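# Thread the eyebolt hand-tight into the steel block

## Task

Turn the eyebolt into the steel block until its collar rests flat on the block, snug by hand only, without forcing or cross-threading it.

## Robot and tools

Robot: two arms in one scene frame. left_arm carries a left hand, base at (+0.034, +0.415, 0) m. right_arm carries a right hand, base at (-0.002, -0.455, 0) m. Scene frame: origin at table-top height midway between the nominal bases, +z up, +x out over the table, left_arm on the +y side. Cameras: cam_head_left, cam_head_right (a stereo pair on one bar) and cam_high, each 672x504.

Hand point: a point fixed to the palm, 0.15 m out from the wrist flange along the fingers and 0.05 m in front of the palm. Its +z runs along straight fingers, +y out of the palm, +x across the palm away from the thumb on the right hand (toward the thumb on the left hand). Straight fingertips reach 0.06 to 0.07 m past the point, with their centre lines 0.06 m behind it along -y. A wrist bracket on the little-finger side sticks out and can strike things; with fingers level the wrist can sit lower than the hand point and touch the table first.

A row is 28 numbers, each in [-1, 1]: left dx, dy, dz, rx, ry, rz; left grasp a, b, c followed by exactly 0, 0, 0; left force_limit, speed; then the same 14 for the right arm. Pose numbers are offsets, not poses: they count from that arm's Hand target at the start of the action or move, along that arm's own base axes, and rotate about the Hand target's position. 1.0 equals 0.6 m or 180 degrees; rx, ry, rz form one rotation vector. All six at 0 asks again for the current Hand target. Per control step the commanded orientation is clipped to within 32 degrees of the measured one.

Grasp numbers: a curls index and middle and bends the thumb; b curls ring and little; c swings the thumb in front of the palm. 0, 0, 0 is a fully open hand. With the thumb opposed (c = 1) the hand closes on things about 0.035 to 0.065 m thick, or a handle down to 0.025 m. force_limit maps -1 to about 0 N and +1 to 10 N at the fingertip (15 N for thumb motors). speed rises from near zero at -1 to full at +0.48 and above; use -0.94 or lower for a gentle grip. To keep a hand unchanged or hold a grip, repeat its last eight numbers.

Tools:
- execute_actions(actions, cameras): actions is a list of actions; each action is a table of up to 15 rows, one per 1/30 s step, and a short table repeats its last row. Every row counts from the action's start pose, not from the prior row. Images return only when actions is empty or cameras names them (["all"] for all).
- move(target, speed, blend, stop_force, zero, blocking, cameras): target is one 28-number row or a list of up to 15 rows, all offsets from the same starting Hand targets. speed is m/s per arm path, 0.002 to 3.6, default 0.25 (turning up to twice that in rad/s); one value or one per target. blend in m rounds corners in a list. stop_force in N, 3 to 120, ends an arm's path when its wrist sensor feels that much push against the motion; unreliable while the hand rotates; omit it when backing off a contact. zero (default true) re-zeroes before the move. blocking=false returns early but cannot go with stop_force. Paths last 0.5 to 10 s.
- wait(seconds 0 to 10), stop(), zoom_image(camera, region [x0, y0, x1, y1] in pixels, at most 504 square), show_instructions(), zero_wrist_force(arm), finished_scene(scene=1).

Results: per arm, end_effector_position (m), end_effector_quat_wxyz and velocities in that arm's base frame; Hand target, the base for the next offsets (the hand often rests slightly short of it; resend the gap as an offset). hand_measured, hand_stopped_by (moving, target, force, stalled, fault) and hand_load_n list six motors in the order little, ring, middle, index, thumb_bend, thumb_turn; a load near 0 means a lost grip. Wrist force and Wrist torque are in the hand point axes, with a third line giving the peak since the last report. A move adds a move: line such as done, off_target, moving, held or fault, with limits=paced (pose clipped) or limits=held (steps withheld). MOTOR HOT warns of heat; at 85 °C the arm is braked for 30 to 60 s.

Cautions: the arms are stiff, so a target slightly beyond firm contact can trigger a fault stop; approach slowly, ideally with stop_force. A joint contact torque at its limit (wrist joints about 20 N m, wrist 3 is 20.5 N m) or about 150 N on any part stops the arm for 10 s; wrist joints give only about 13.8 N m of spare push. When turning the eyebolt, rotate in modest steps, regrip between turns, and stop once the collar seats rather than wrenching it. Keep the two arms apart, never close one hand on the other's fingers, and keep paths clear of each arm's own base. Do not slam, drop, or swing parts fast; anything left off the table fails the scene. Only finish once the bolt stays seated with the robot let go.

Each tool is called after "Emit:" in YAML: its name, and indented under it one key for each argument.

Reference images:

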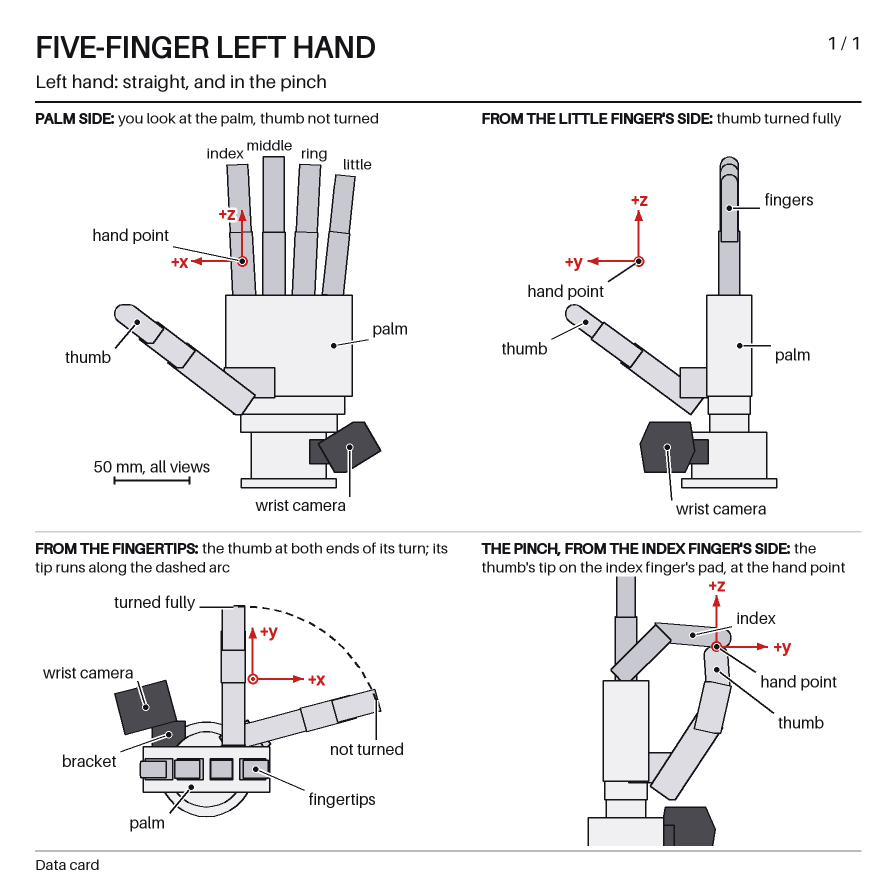

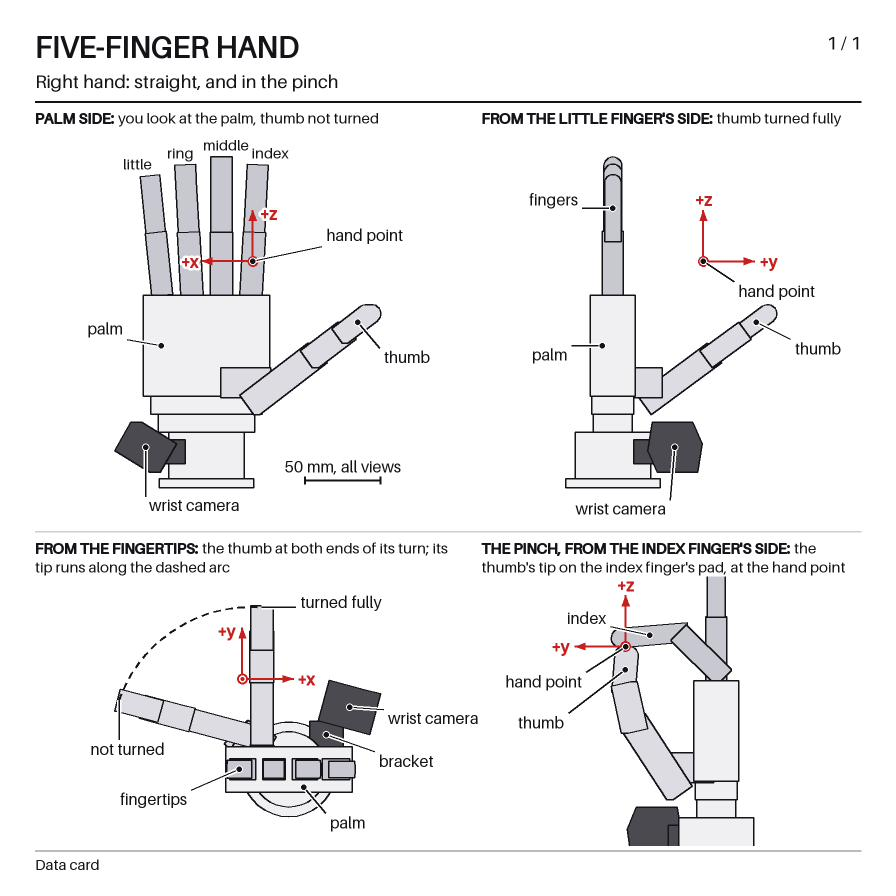

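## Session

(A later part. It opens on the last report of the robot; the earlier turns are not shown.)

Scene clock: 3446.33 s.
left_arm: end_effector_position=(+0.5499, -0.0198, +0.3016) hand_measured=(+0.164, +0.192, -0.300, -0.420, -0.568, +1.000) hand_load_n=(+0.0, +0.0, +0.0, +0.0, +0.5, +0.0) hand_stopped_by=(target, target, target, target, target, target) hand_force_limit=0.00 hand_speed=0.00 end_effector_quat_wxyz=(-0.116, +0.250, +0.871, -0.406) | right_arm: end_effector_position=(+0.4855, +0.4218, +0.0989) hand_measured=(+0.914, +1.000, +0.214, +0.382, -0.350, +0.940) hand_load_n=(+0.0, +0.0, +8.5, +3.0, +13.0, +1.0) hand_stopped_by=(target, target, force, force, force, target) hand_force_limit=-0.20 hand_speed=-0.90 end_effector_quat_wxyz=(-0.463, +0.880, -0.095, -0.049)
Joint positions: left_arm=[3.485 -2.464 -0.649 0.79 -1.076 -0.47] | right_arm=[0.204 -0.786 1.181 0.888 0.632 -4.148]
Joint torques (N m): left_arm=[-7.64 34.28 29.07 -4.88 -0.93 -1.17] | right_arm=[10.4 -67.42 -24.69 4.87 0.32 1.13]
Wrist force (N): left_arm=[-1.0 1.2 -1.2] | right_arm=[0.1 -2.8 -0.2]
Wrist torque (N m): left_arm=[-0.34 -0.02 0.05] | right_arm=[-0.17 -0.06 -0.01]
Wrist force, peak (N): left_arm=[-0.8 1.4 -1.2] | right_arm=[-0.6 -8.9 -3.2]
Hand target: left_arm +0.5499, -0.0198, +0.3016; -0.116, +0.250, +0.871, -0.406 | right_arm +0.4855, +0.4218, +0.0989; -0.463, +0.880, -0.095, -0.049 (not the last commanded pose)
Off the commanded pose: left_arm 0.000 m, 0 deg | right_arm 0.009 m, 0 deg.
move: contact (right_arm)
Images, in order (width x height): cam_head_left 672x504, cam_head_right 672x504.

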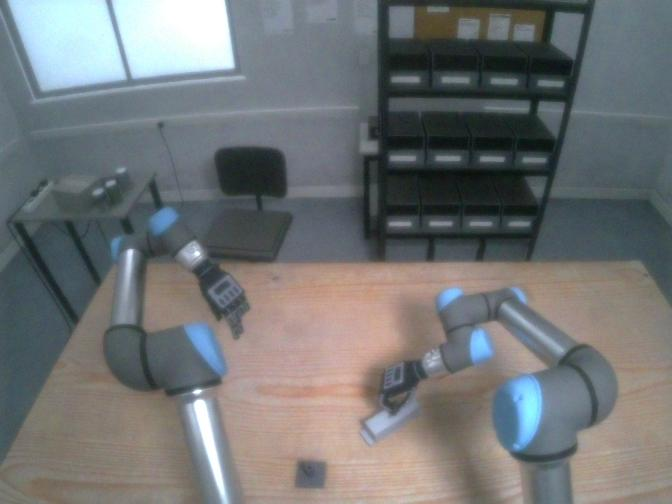

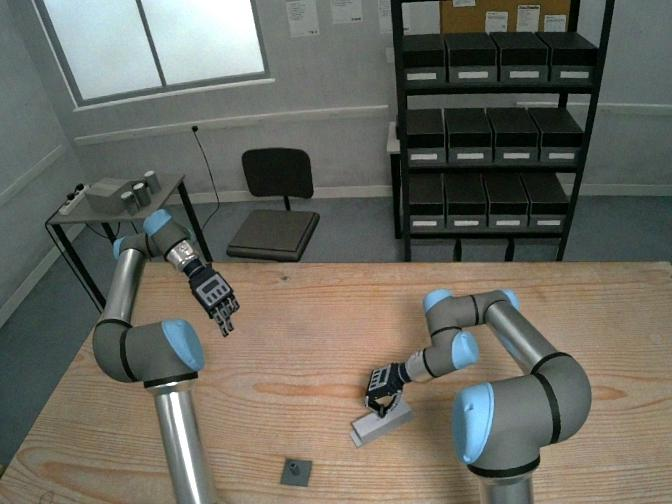

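Emit:
move:
  target:
    - [0,0,0,0,0,0,0.35,0.6,1,0,0,0,0.0,0, 0,0,0.01,0,0,0,0.86,1,0.97,0,0,0,-0.2,-0.9]
    - [0,0,0,0,0,0,0.35,0.6,1,0,0,0,0.0,0, -0.008,0.0178,0.01,0.0047,0.0386,0,0.86,1,0.97,0,0,0,-0.2,-0.9]
  speed: 0.06
  cameras: ["cam_head_right","cam_head_left","cam_high"]

Emit:
zoom_image:
  camera: "cam_head_right"
  region: [365, 400, 390, 425]

Emit:
zoom_image:
  camera: "cam_head_left"
  region: [378, 398, 403, 423]

Scene clock: 3495.30 s.
left_arm: end_effector_position=(+0.5499, -0.0198, +0.3016) hand_measured=(+0.164, +0.192, -0.300, -0.420, -0.568, +1.000) hand_load_n=(+0.0, +0.0, +0.0, +0.0, +0.0, +0.0) hand_stopped_by=(target, target, target, target, target, target) hand_force_limit=0.00 hand_speed=0.00 end_effector_quat_wxyz=(-0.116, +0.250, +0.871, -0.406) | right_arm: end_effector_position=(+0.4806, +0.4325, +0.1047) hand_measured=(+0.914, +1.000, +0.214, +0.382, -0.350, +0.940) hand_load_n=(+0.0, +0.0, +8.5, +3.0, +13.5, +1.0) hand_stopped_by=(target, target, force, force, force, target) hand_force_limit=-0.20 hand_speed=-0.90 end_effector_quat_wxyz=(-0.463, +0.872, -0.122, -0.103) end_effector_velocity=(+0.001, +0.000, -0.001) end_effector_angular_velocity=(+0.000, -0.008, +0.001)
Joint positions: left_arm=[3.485 -2.464 -0.649 0.79 -1.076 -0.47] | right_arm=[0.211 -0.722 1.096 1.001 0.596 -4.118]
Joint velocities: left_arm=[within noise] | right_arm=[0 -0.002 0.003 -0.006 0.002 -0.002]
Joint torques (N m): left_arm=[-8.03 33.77 29.26 -5.15 -0.98 -1.06] | right_arm=[4.32 -74.12 -7.7 -0.82 -0.16 -1.53]
Wrist force (N): left_arm=[-0.6 0.9 -1.1] | right_arm=[0.4 0.0 1.2]
Wrist torque (N m): left_arm=[-0.39 -0.07 0.08] | right_arm=[-0.13 -0.12 -0.06]
Wrist force, peak (N): left_arm=[-1.0 1.2 -1.2] | right_arm=[0.0 -2.9 -0.4]
Hand target: left_arm +0.5499, -0.0198, +0.3016; -0.116, +0.250, +0.871, -0.406 | right_arm +0.4807, +0.4324, +0.1049; -0.463, +0.872, -0.122, -0.103
Off the commanded pose: left_arm 0.000 m, 0 deg | right_arm 0.000 m, 0 deg.
move: done

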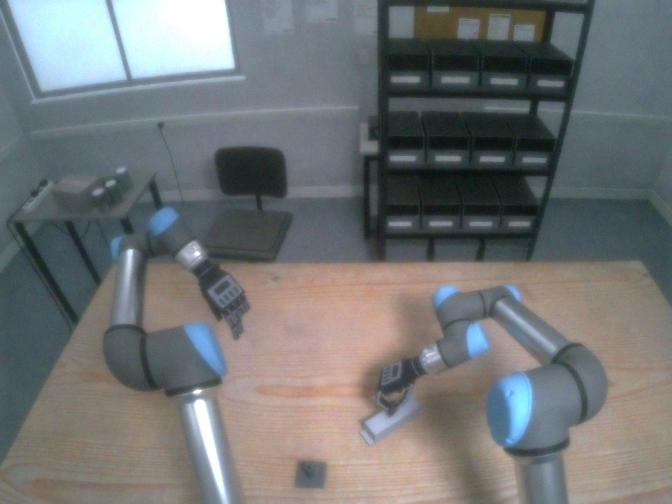

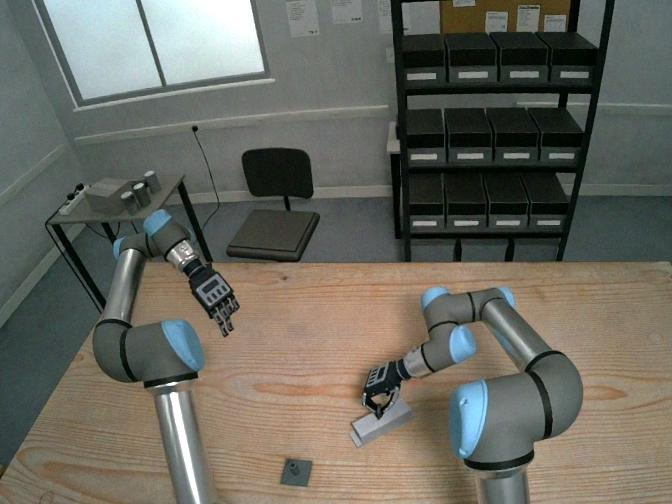

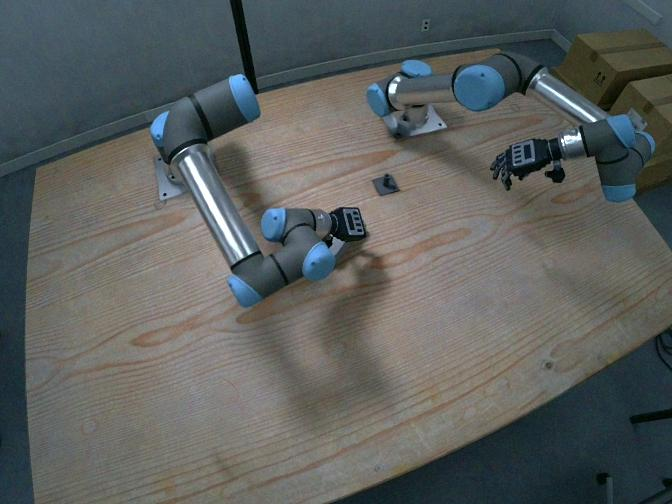

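Scaled by 20.160 from the camera's 672x504 image, which has a finer 960x720 frame.

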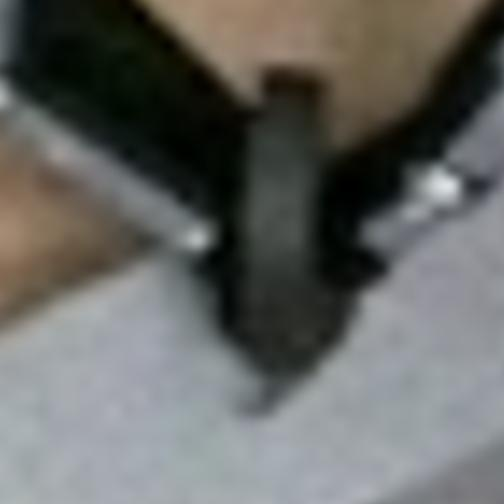

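Scaled by 20.160 from the camera's 672x504 image, which has a finer 960x720 frame.

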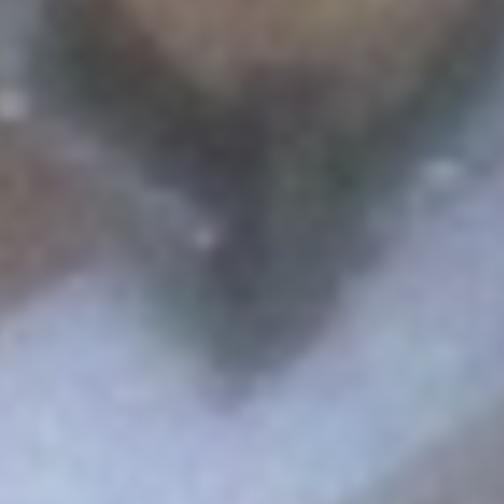

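Emit:
move:
  target: [0,0,0,0,0,0,0.35,0.6,1,0,0,0,0.0,0, -0.0017,0.0047,-0.003,0,0,0,0.86,1,0.97,0,0,0,-0.2,-0.9]
  speed: 0.02
  cameras: ["cam_head_right","cam_head_left"]

Emit:
zoom_image:
  camera: "cam_head_right"
  region: [365, 400, 390, 425]

Emit:
zoom_image:
  camera: "cam_head_left"
  region: [378, 398, 403, 423]

Scene clock: 3511.70 s.
left_arm: end_effector_position=(+0.5499, -0.0198, +0.3016) hand_measured=(+0.164, +0.192, -0.300, -0.420, -0.568, +1.000) hand_load_n=(+0.0, +0.0, +0.0, +0.0, +0.0, +0.0) hand_stopped_by=(target, target, target, target, target, target) hand_force_limit=0.00 hand_speed=0.00 end_effector_quat_wxyz=(-0.116, +0.250, +0.871, -0.406) | right_arm: end_effector_position=(+0.4796, +0.4353, +0.1031) hand_measured=(+0.914, +1.000, +0.214, +0.382, -0.350, +0.940) hand_load_n=(+0.5, +0.0, +8.5, +3.0, +13.5, +1.0) hand_stopped_by=(target, target, force, force, force, target) hand_force_limit=-0.20 hand_speed=-0.90 end_effector_quat_wxyz=(-0.463, +0.872, -0.122, -0.103)
Joint positions: left_arm=[3.485 -2.464 -0.649 0.79 -1.076 -0.47] | right_arm=[0.216 -0.721 1.097 0.992 0.597 -4.11]
Joint torques (N m): left_arm=[-8.56 33.24 29.15 -4.96 -0.88 -1.26] | right_arm=[4.25 -36.03 -8.09 0.82 -0.3 0.21]
Wrist force (N): left_arm=[-0.8 0.9 -1.2] | right_arm=[0.3 0.1 1.2]
Wrist torque (N m): left_arm=[-0.39 -0.05 0.07] | right_arm=[-0.11 -0.11 -0.07]
Wrist force, peak (N): left_arm=[-0.9 1.3 -1.2] | right_arm=[0.2 0.2 1.4]
Hand target: left_arm +0.5499, -0.0198, +0.3016; -0.116, +0.250, +0.871, -0.406 | right_arm +0.4797, +0.4353, +0.1031; -0.463, +0.872, -0.122, -0.103
Off the commanded pose: left_arm 0.000 m, 0 deg | right_arm 0.000 m, 0 deg.
move: done
Images, in order (width x height): cam_head_left 672x504, cam_head_right 672x504.

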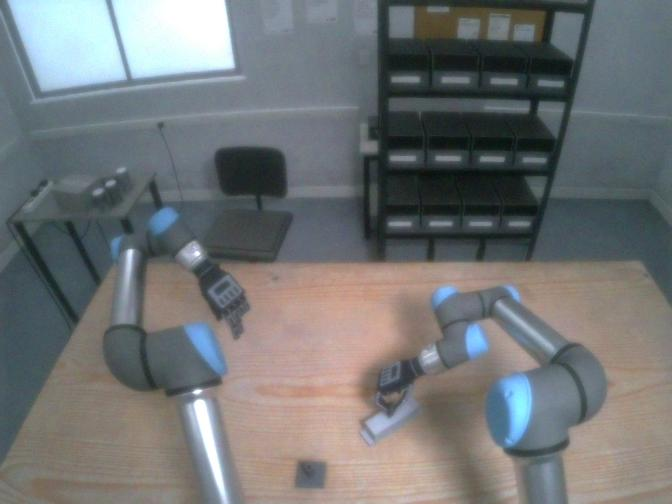

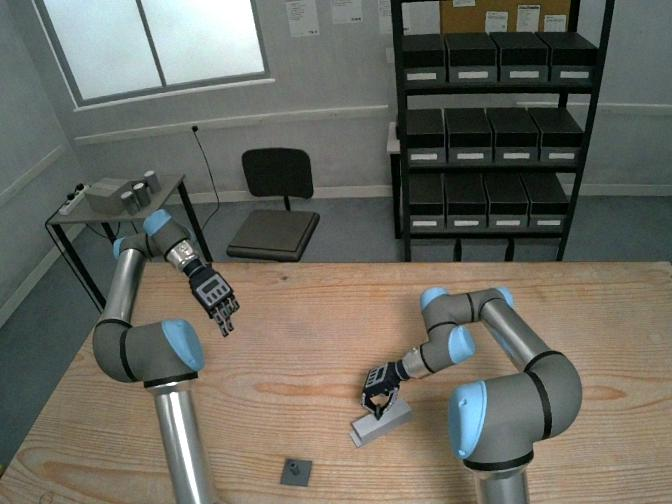

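Scaled by 20.160 from the camera's 672x504 image, which has a finer 960x720 frame.

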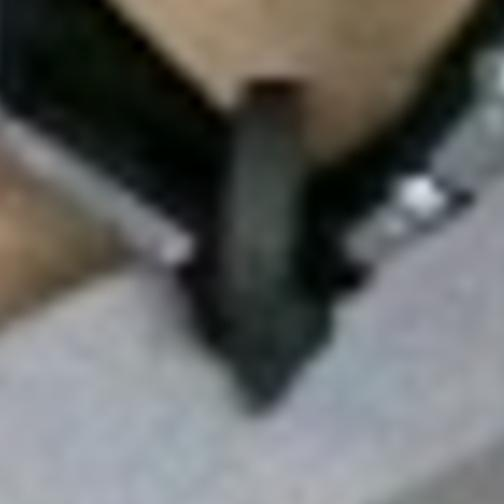

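Scaled by 20.160 from the camera's 672x504 image, which has a finer 960x720 frame.

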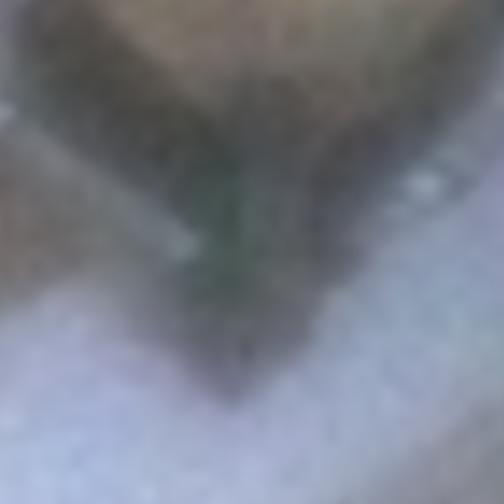

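Emit:
move:
  target: [0,0,0,0,0,0,0.35,0.6,1,0,0,0,0.0,0, 0,0,-0.02,0,0,0,0.86,1,0.97,0,0,0,-0.2,-0.9]
  speed: 0.01
  stop_force: 3
  cameras: ["cam_head_right","cam_head_left"]

Emit:
zoom_image:
  camera: "cam_head_right"
  region: [365, 400, 390, 425]

Emit:
zoom_image:
  camera: "cam_head_left"
  region: [378, 398, 403, 423]

Scene clock: 3528.50 s.
left_arm: end_effector_position=(+0.5499, -0.0198, +0.3016) hand_measured=(+0.164, +0.192, -0.300, -0.420, -0.568, +1.000) hand_load_n=(+0.0, +0.0, +0.0, +0.0, +0.0, +0.0) hand_stopped_by=(target, target, target, target, target, target) hand_force_limit=0.00 hand_speed=0.00 end_effector_quat_wxyz=(-0.116, +0.250, +0.871, -0.406) | right_arm: end_effector_position=(+0.4797, +0.4353, +0.0996) hand_measured=(+0.914, +1.000, +0.214, +0.382, -0.350, +0.940) hand_load_n=(+0.0, +0.0, +8.5, +2.5, +13.0, +1.5) hand_stopped_by=(target, target, force, force, force, target) hand_force_limit=-0.20 hand_speed=-0.90 end_effector_quat_wxyz=(-0.463, +0.872, -0.122, -0.103)
Joint positions: left_arm=[3.485 -2.464 -0.649 0.79 -1.076 -0.47] | right_arm=[0.216 -0.717 1.1 0.985 0.597 -4.11]
Joint torques (N m): left_arm=[-8.78 33.94 28.09 -4.93 -1.03 -1.2] | right_arm=[-11.15 -70.73 -25.09 4.78 0.1 -1.47]
Wrist force (N): left_arm=[-0.6 0.9 -1.0] | right_arm=[-0.1 -2.3 -0.3]
Wrist torque (N m): left_arm=[-0.40 -0.07 0.08] | right_arm=[-0.17 -0.10 -0.08]
Wrist force, peak (N): left_arm=[-0.7 1.3 -1.2] | right_arm=[-0.4 -7.1 -2.2]
Hand target: left_arm +0.5499, -0.0198, +0.3016; -0.116, +0.250, +0.871, -0.406 | right_arm +0.4797, +0.4353, +0.0996; -0.463, +0.872, -0.122, -0.103 (not the last commanded pose)
Off the commanded pose: left_arm 0.000 m, 0 deg | right_arm 0.009 m, 0 deg.
move: contact (right_arm)
Images, in order (width x height): cam_head_left 672x504, cam_head_right 672x504.

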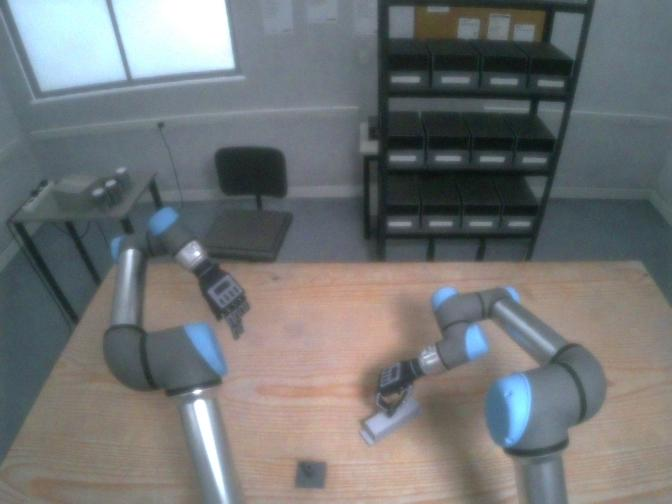

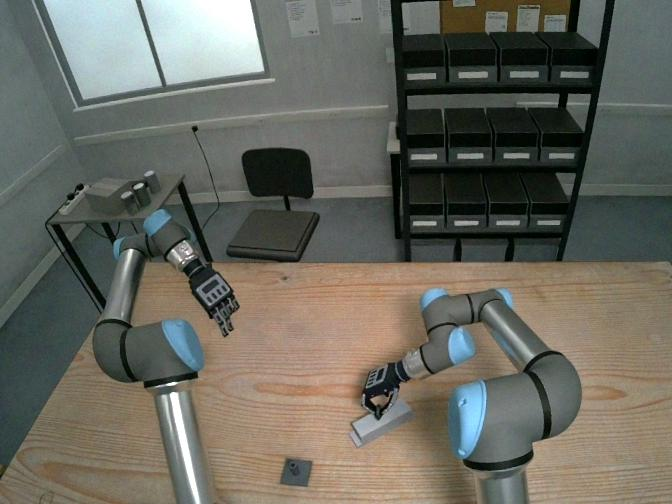

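Scaled by 20.160 from the camera's 672x504 image, which has a finer 960x720 frame.

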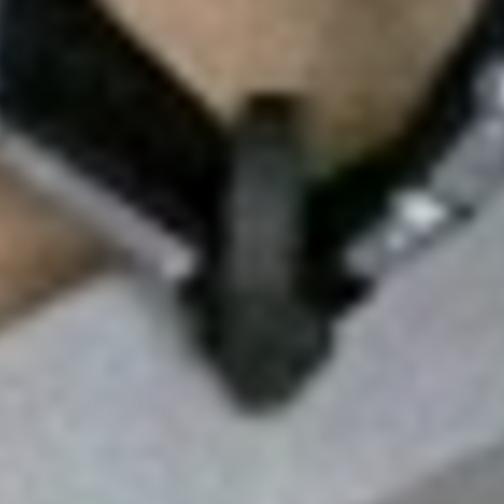

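Scaled by 20.160 from the camera's 672x504 image, which has a finer 960x720 frame.

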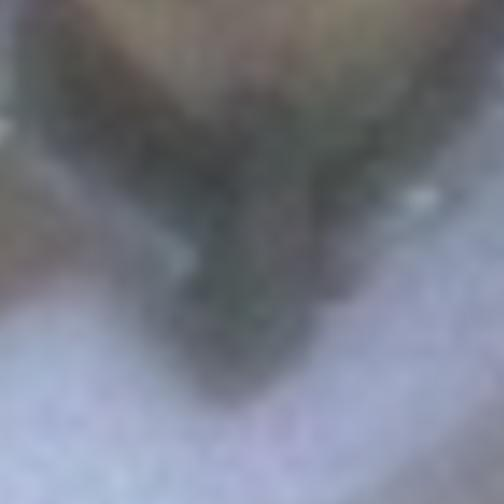

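Emit:
move:
  target:
    - [0,0,0,0,0,0,0.35,0.6,1,0,0,0,0.0,0, -0.001,0.0013,0.01,0,0,0,0.86,1,0.97,0,0,0,-0.2,-0.9]
    - [0,0,0,0,0,0,0.35,0.6,1,0,0,0,0.0,0, -0.0092,-0.0115,0.01,0,0,0.25,0.86,1,0.97,0,0,0,-0.2,-0.9]
  speed: [0.05,0.12]
  cameras: ["cam_head_right","cam_head_left","cam_high"]

Emit:
zoom_image:
  camera: "cam_head_right"
  region: [365, 400, 390, 425]

Emit:
zoom_image:
  camera: "cam_head_left"
  region: [378, 398, 403, 423]

Emit:
zoom_image:
  camera: "cam_high"
  region: [330, 210, 360, 240]

Scene clock: 3564.60 s.
left_arm: end_effector_position=(+0.5499, -0.0198, +0.3016) hand_measured=(+0.164, +0.192, -0.300, -0.420, -0.568, +1.000) hand_load_n=(+0.0, +0.0, +0.0, +0.0, +0.0, +0.0) hand_stopped_by=(target, target, target, target, target, target) hand_force_limit=0.00 hand_speed=0.00 end_effector_quat_wxyz=(-0.116, +0.250, +0.871, -0.406) | right_arm: end_effector_position=(+0.4741, +0.4284, +0.1054) hand_measured=(+0.914, +1.000, +0.214, +0.382, -0.350, +0.940) hand_load_n=(+0.0, +0.0, +8.5, +3.0, +13.5, +1.5) hand_stopped_by=(target, target, force, force, force, target) hand_force_limit=-0.20 hand_speed=-0.90 end_effector_quat_wxyz=(-0.388, +0.852, +0.221, -0.273)
Joint positions: left_arm=[3.485 -2.464 -0.649 0.79 -1.076 -0.47] | right_arm=[0.31 -0.259 0.393 2.112 0.782 -5.198]
Joint torques (N m): left_arm=[-7.75 33.49 28.65 -5 -0.81 -1.22] | right_arm=[-11.19 -85.51 -13.71 0.65 -1.52 -1.06]
Wrist force (N): left_arm=[-0.7 1.0 -1.0] | right_arm=[0.1 0.0 1.1]
Wrist torque (N m): left_arm=[-0.38 -0.05 0.07] | right_arm=[-0.13 -0.09 0.02]
Wrist force, peak (N): left_arm=[-1.0 1.2 -1.3] | right_arm=[0.0 -2.6 -0.2]
Hand target: left_arm +0.5499, -0.0198, +0.3016; -0.116, +0.250, +0.871, -0.406 | right_arm +0.4741, +0.4284, +0.1056; -0.388, +0.852, +0.221, -0.272
Off the commanded pose: left_arm 0.000 m, 0 deg | right_arm 0.000 m, 0 deg.
move: done

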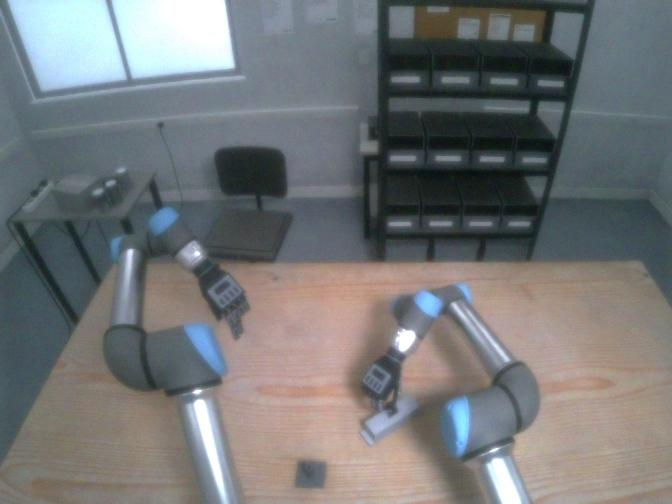

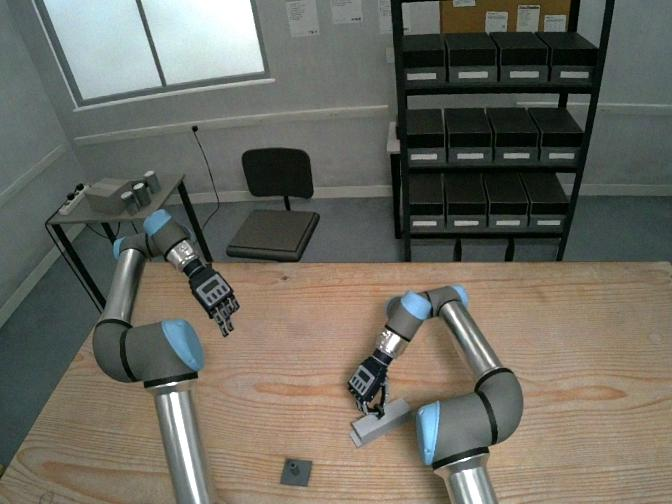

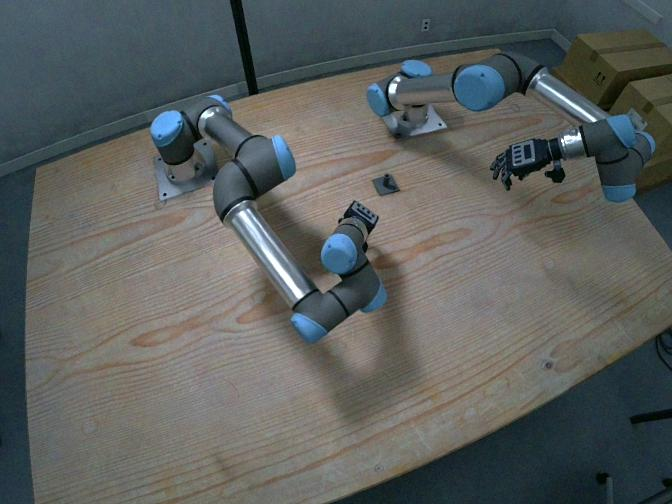

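Scaled by 20.160 from the camera's 672x504 image, which has a finer 960x720 frame.

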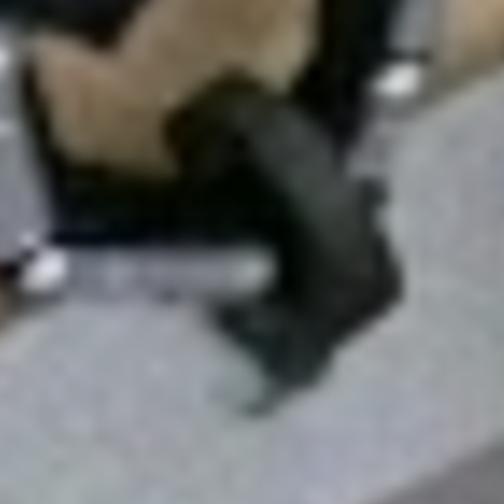

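Scaled by 20.160 from the camera's 672x504 image, which has a finer 960x720 frame.

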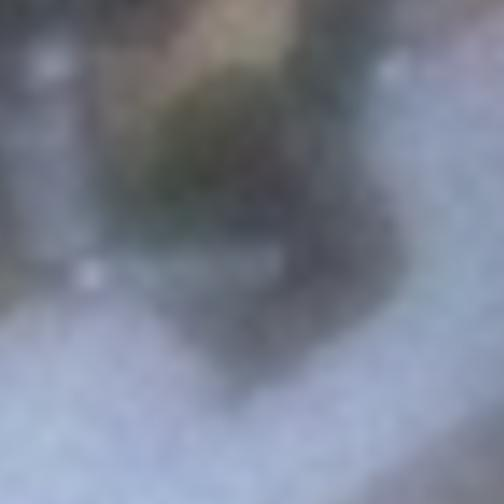

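Scaled by 16.800 from the camera's 672x504 image, which has a finer 960x720 frame.

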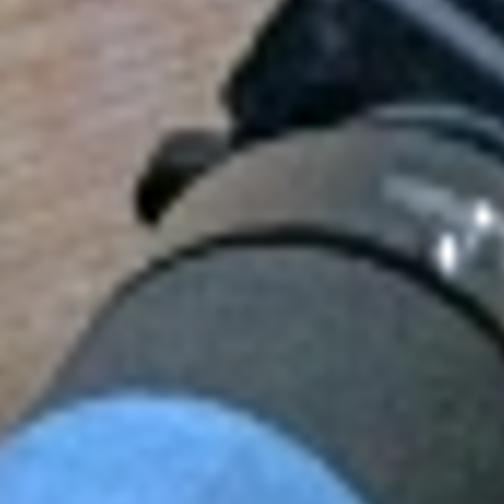

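Emit:
zoom_image:
  camera: "cam_head_right"
  region: [371, 402, 387, 422]

Emit:
zoom_image:
  camera: "cam_head_right"
  region: [340, 370, 420, 450]

Scaled by 25.200 from the camera's 672x504 image, which has a finer 960x720 frame.

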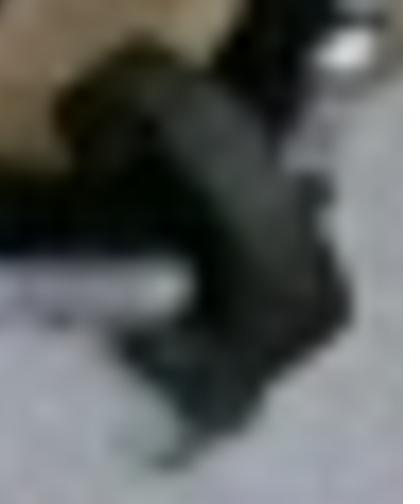

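Scaled by 6.300 from the camera's 672x504 image, which has a finer 960x720 frame.

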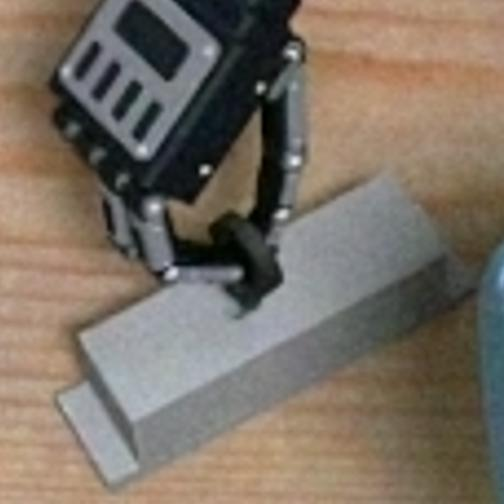

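Emit:
move:
  target: [0,0,0,0,0,0,0.35,0.6,1,0,0,0,0.0,0, -0.0017,0.0112,-0.004,-0.0110,-0.0085,0,0.86,1,0.97,0,0,0,-0.2,-0.9]
  speed: 0.04
  cameras: ["cam_head_right","cam_head_left"]

Emit:
zoom_image:
  camera: "cam_head_right"
  region: [368, 403, 388, 423]

Emit:
zoom_image:
  camera: "cam_head_left"
  region: [380, 402, 400, 422]

Scene clock: 3722.50 s.
left_arm: end_effector_position=(+0.5499, -0.0198, +0.3016) hand_measured=(+0.164, +0.192, -0.300, -0.420, -0.568, +1.000) hand_load_n=(+0.0, +0.0, +0.0, +0.0, +0.0, +0.0) hand_stopped_by=(target, target, target, target, target, target) hand_force_limit=0.00 hand_speed=0.00 end_effector_quat_wxyz=(-0.116, +0.250, +0.871, -0.406) | right_arm: end_effector_position=(+0.4730, +0.4352, +0.1030) hand_measured=(+0.914, +1.000, +0.214, +0.382, -0.350, +0.940) hand_load_n=(+0.0, +0.0, +8.5, +3.0, +13.5, +1.0) hand_stopped_by=(target, target, force, force, force, target) hand_force_limit=-0.20 hand_speed=-0.90 end_effector_quat_wxyz=(-0.370, +0.863, +0.221, -0.265) end_effector_velocity=(+0.000, +0.000, -0.001) end_effector_angular_velocity=(+0.002, +0.005, +0.001)
Joint positions: left_arm=[3.485 -2.464 -0.649 0.79 -1.076 -0.47] | right_arm=[0.33 -0.236 0.322 2.105 0.803 -5.142]
Joint velocities: left_arm=[within noise] | right_arm=[-0.001 0.001 0.005 0.002 -0.002 -0.005]
Joint torques (N m): left_arm=[-8.09 33.5 29.58 -5 -0.88 -0.95] | right_arm=[-10.77 -66.89 -8.44 5.76 -2.12 -1.45]
Wrist force (N): left_arm=[-0.8 0.9 -0.7] | right_arm=[0.3 0.2 1.3]
Wrist torque (N m): left_arm=[-0.42 -0.04 0.07] | right_arm=[-0.12 -0.12 -0.07]
Wrist force, peak (N): left_arm=[-0.8 1.3 -1.2] | right_arm=[0.2 0.4 1.5]
Hand target: left_arm +0.5499, -0.0198, +0.3016; -0.116, +0.250, +0.871, -0.406 | right_arm +0.4731, +0.4351, +0.1032; -0.370, +0.863, +0.221, -0.265
Off the commanded pose: left_arm 0.000 m, 0 deg | right_arm 0.000 m, 0 deg.
move: done
Images, in order (width x height): cam_head_left 672x504, cam_head_right 672x504.

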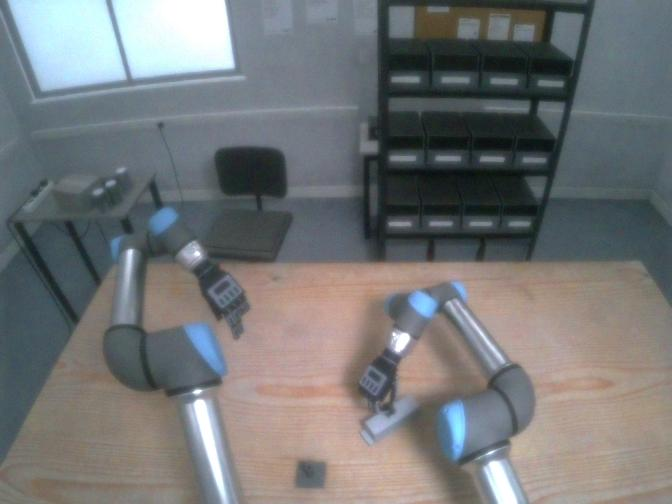

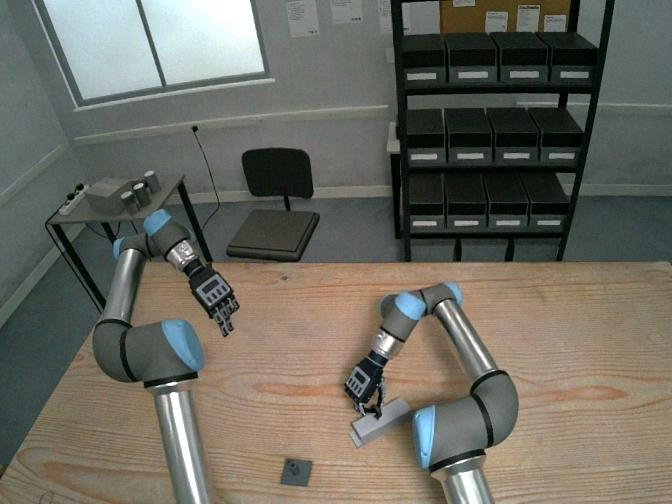

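Scaled by 25.200 from the camera's 672x504 image, which has a finer 960x720 frame.

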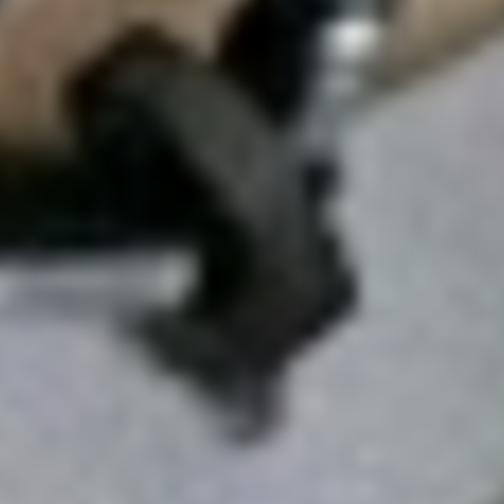

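Scaled by 25.200 from the camera's 672x504 image, which has a finer 960x720 frame.

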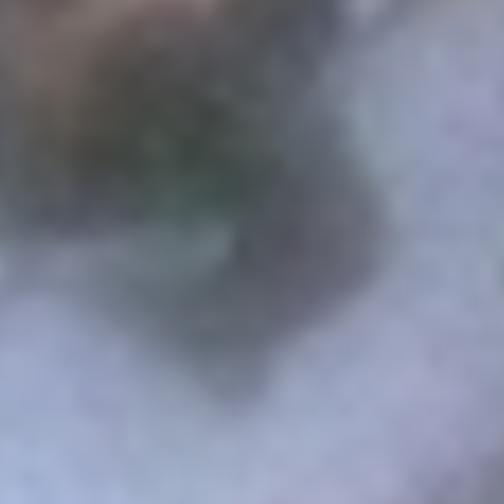

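Emit:
move:
  target: [0,0,0,0,0,0,0.35,0.6,1,0,0,0,0.0,0, 0,0,-0.02,0,0,0,0.86,1,0.97,0,0,0,-0.2,-0.9]
  speed: 0.01
  stop_force: 3
  cameras: ["cam_head_right","cam_head_left"]

Emit:
zoom_image:
  camera: "cam_head_right"
  region: [368, 403, 388, 423]

Scene clock: 3737.60 s.
left_arm: end_effector_position=(+0.5499, -0.0198, +0.3016) hand_measured=(+0.164, +0.192, -0.300, -0.420, -0.568, +1.000) hand_load_n=(+0.0, +0.0, +0.0, +0.0, +0.0, +0.0) hand_stopped_by=(target, target, target, target, target, target) hand_force_limit=0.00 hand_speed=0.00 end_effector_quat_wxyz=(-0.116, +0.250, +0.871, -0.406) | right_arm: end_effector_position=(+0.4731, +0.4351, +0.0985) hand_measured=(+0.914, +1.000, +0.214, +0.382, -0.350, +0.940) hand_load_n=(+0.0, +0.0, +8.0, +2.5, +14.0, +2.0) hand_stopped_by=(target, target, force, force, force, target) hand_force_limit=-0.20 hand_speed=-0.90 end_effector_quat_wxyz=(-0.370, +0.863, +0.221, -0.265)
Joint positions: left_arm=[3.485 -2.464 -0.649 0.79 -1.076 -0.47] | right_arm=[0.33 -0.233 0.328 2.096 0.803 -5.142]
Joint torques (N m): left_arm=[-8.69 34.4 29.26 -4.93 -1.1 -1.18] | right_arm=[-9.24 -84.78 -26.69 5.18 0.36 1.37]
Wrist force (N): left_arm=[-0.9 0.9 -1.3] | right_arm=[0.0 -1.8 0.6]
Wrist torque (N m): left_arm=[-0.37 -0.03 0.06] | right_arm=[-0.17 -0.09 -0.10]
Wrist force, peak (N): left_arm=[-0.8 1.4 -1.1] | right_arm=[0.0 -6.2 -2.0]
Hand target: left_arm +0.5499, -0.0198, +0.3016; -0.116, +0.250, +0.871, -0.406 | right_arm +0.4731, +0.4351, +0.0985; -0.370, +0.863, +0.221, -0.265 (not the last commanded pose)
Off the commanded pose: left_arm 0.000 m, 0 deg | right_arm 0.007 m, 0 deg.
move: contact (right_arm)
Images, in order (width x height): cam_head_left 672x504, cam_head_right 672x504.

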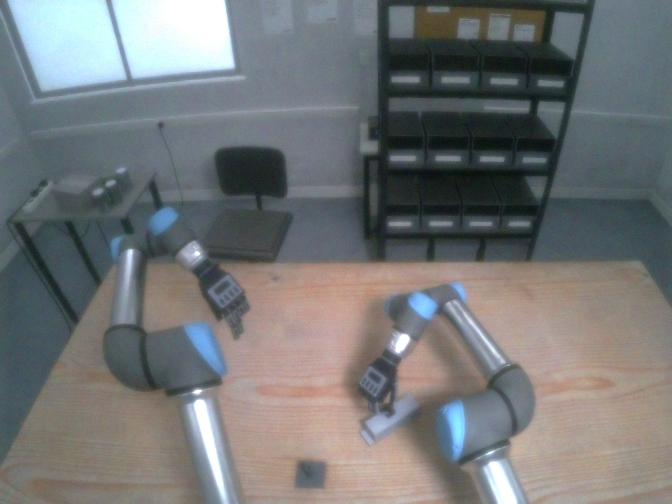

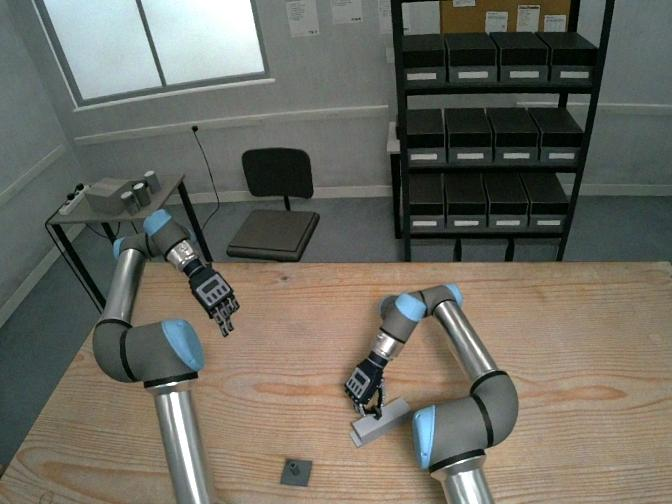

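Scaled by 25.200 from the camera's 672x504 image, which has a finer 960x720 frame.

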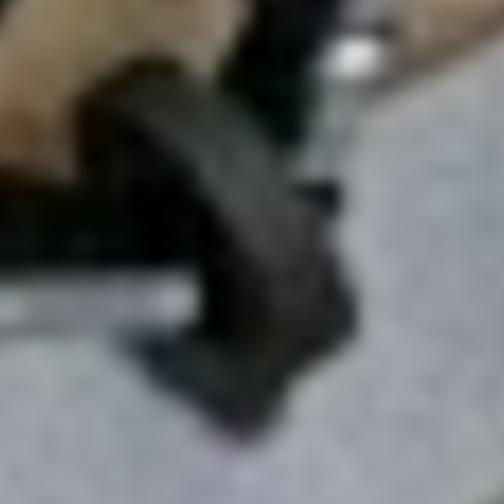

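Emit:
move:
  target: [0,0,0,0,0,0,0.35,0.6,1,0,0,0,0.0,0, 0.008,0.0028,-0.0006,0,0,-0.2222,0.86,1,0.97,0,0,0,-0.2,-0.9]
  speed: 0.12
  cameras: ["cam_head_right","cam_head_left"]

Emit:
zoom_image:
  camera: "cam_head_right"
  region: [368, 403, 388, 423]

Scene clock: 3755.10 s.
left_arm: end_effector_position=(+0.5499, -0.0198, +0.3016) hand_measured=(+0.164, +0.192, -0.300, -0.420, -0.568, +1.000) hand_load_n=(+0.0, +0.0, +0.0, -0.5, +0.0, +0.0) hand_stopped_by=(target, target, target, target, target, target) hand_force_limit=0.00 hand_speed=0.00 end_effector_quat_wxyz=(-0.116, +0.250, +0.871, -0.406) | right_arm: end_effector_position=(+0.4780, +0.4367, +0.0983) hand_measured=(+0.914, +1.000, +0.214, +0.382, -0.350, +0.940) hand_load_n=(+0.0, +0.0, +15.0, +1.0, +13.0, -9.5) hand_stopped_by=(target, target, force, force, force, target) hand_force_limit=-0.20 hand_speed=-0.90 end_effector_quat_wxyz=(-0.438, +0.886, -0.087, -0.122)
Joint positions: left_arm=[3.485 -2.464 -0.649 0.79 -1.076 -0.47] | right_arm=[0.236 -0.658 1.002 1.14 0.628 -4.236]
Joint torques (N m): left_arm=[-8.32 33.79 29.01 -5.04 -0.77 -1.1] | right_arm=[10.36 -33.56 -17.6 2.8 -0.66 1.59]
Wrist force (N): left_arm=[-0.5 1.1 -1.1] | right_arm=[1.7 -6.4 -1.9]
Wrist torque (N m): left_arm=[-0.36 -0.08 0.08] | right_arm=[-0.28 -0.12 -0.30]
Wrist force, peak (N): left_arm=[-1.0 1.1 -1.2] | right_arm=[0.8 -11.4 -6.1]
Hand target: left_arm +0.5499, -0.0198, +0.3016; -0.116, +0.250, +0.871, -0.406 | right_arm +0.4779, +0.4368, +0.0981; -0.438, +0.886, -0.087, -0.122
Off the commanded pose: left_arm 0.000 m, 0 deg | right_arm 0.000 m, 0 deg.
move: done
Images, in order (width x height): cam_head_left 672x504, cam_head_right 672x504.

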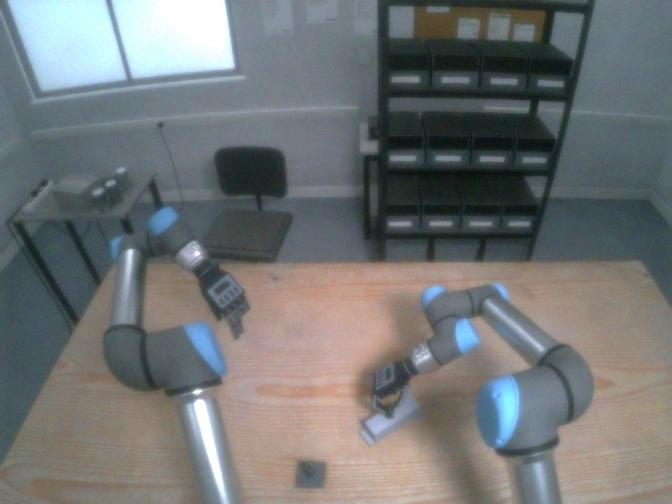

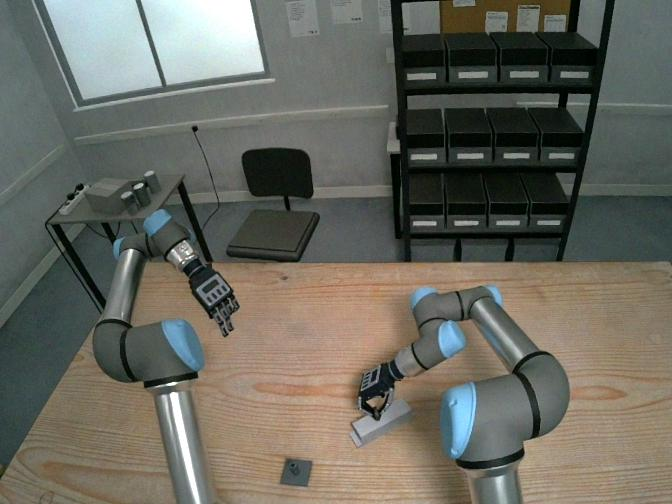

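Scaled by 25.200 from the camera's 672x504 image, which has a finer 960x720 frame.

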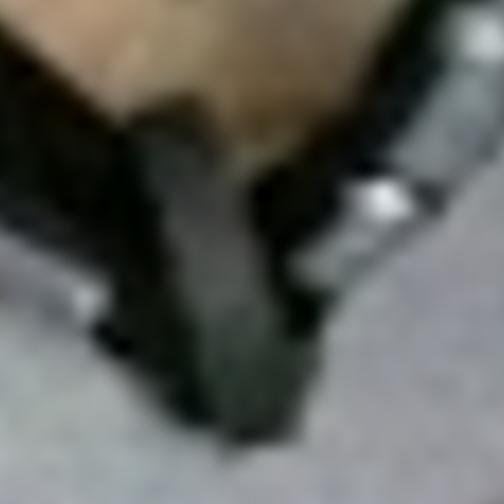

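Emit:
move:
  target: [0,0,0,0,0,0,0.35,0.6,1,0,0,0,0.0,0, 0,0,0.001,0,0,0,0.86,1,0.97,0,0,0,-0.2,-0.9]
  speed: 0.02

Scene clock: 3779.17 s.
left_arm: end_effector_position=(+0.5499, -0.0198, +0.3016) hand_measured=(+0.164, +0.192, -0.300, -0.420, -0.568, +1.000) hand_load_n=(+0.0, +0.0, +0.0, +0.0, +0.0, +0.0) hand_stopped_by=(target, target, target, target, target, target) hand_force_limit=0.00 hand_speed=0.00 end_effector_quat_wxyz=(-0.116, +0.250, +0.871, -0.406) | right_arm: end_effector_position=(+0.4779, +0.4368, +0.0987) hand_measured=(+0.914, +1.000, +0.214, +0.382, -0.350, +0.940) hand_load_n=(+0.0, +0.0, +16.0, +1.5, +12.5, -8.5) hand_stopped_by=(target, target, force, force, force, target) hand_force_limit=-0.20 hand_speed=-0.90 end_effector_quat_wxyz=(-0.438, +0.886, -0.087, -0.122)
Joint positions: left_arm=[3.485 -2.464 -0.649 0.79 -1.076 -0.47] | right_arm=[0.237 -0.658 1.001 1.141 0.628 -4.236]
Joint torques (N m): left_arm=[-8.24 32.16 28.78 -4.94 -1.01 -1.3] | right_arm=[10.16 -72 -25.11 5.41 -0.57 0.6]
Wrist force (N): left_arm=[-0.7 0.8 -1.2] | right_arm=[0.9 -4.3 1.9]
Wrist torque (N m): left_arm=[-0.40 -0.06 0.08] | right_arm=[-0.21 -0.18 -0.25]
Wrist force, peak (N): left_arm=[-1.0 1.3 -1.0] | right_arm=[1.3 -8.4 -3.3]
Hand target: left_arm +0.5499, -0.0198, +0.3016; -0.116, +0.250, +0.871, -0.406 | right_arm +0.4779, +0.4368, +0.0987; -0.438, +0.886, -0.087, -0.122
Off the commanded pose: left_arm 0.000 m, 0 deg | right_arm 0.000 m, 0 deg.
move: done

Emit:
move:
  target: [0,0,0,0,0,0,0.35,0.6,1,0,0,0,0.0,0, 0.001,0.002,0,0,0,0,0.86,1,0.97,0,0,0,-0.2,-0.9]
  speed: 0.02

Scene clock: 3797.67 s.
left_arm: end_effector_position=(+0.5499, -0.0198, +0.3016) hand_measured=(+0.164, +0.192, -0.300, -0.420, -0.568, +1.000) hand_load_n=(+0.0, +0.0, +0.0, +0.0, +0.5, +0.0) hand_stopped_by=(target, target, target, target, target, target) hand_force_limit=0.00 hand_speed=0.00 end_effector_quat_wxyz=(-0.116, +0.250, +0.871, -0.406) | right_arm: end_effector_position=(+0.4785, +0.4380, +0.0988) hand_measured=(+0.914, +1.000, +0.214, +0.382, -0.350, +0.940) hand_load_n=(+0.0, +0.0, +15.5, +0.5, +13.5, -5.5) hand_stopped_by=(target, target, force, force, force, target) hand_force_limit=-0.20 hand_speed=-0.90 end_effector_quat_wxyz=(-0.438, +0.886, -0.087, -0.122)
Joint positions: left_arm=[3.485 -2.464 -0.649 0.79 -1.076 -0.47] | right_arm=[0.238 -0.655 0.995 1.142 0.629 -4.233]
Joint torques (N m): left_arm=[-7.83 34.18 29.87 -5 -0.97 -1.1] | right_arm=[7.59 -39.21 -19.44 4.63 -0.02 0.69]
Wrist force (N): left_arm=[-0.6 1.2 -1.1] | right_arm=[-1.6 0.0 0.1]
Wrist torque (N m): left_arm=[-0.35 -0.07 0.07] | right_arm=[-0.14 -0.14 -0.10]
Wrist force, peak (N): left_arm=[-0.8 1.1 -1.2] | right_arm=[0.7 -4.1 2.5]
Hand target: left_arm +0.5499, -0.0198, +0.3016; -0.116, +0.250, +0.871, -0.406 | right_arm +0.4785, +0.4380, +0.0987; -0.438, +0.886, -0.087, -0.122
Off the commanded pose: left_arm 0.000 m, 0 deg | right_arm 0.000 m, 0 deg.
move: done


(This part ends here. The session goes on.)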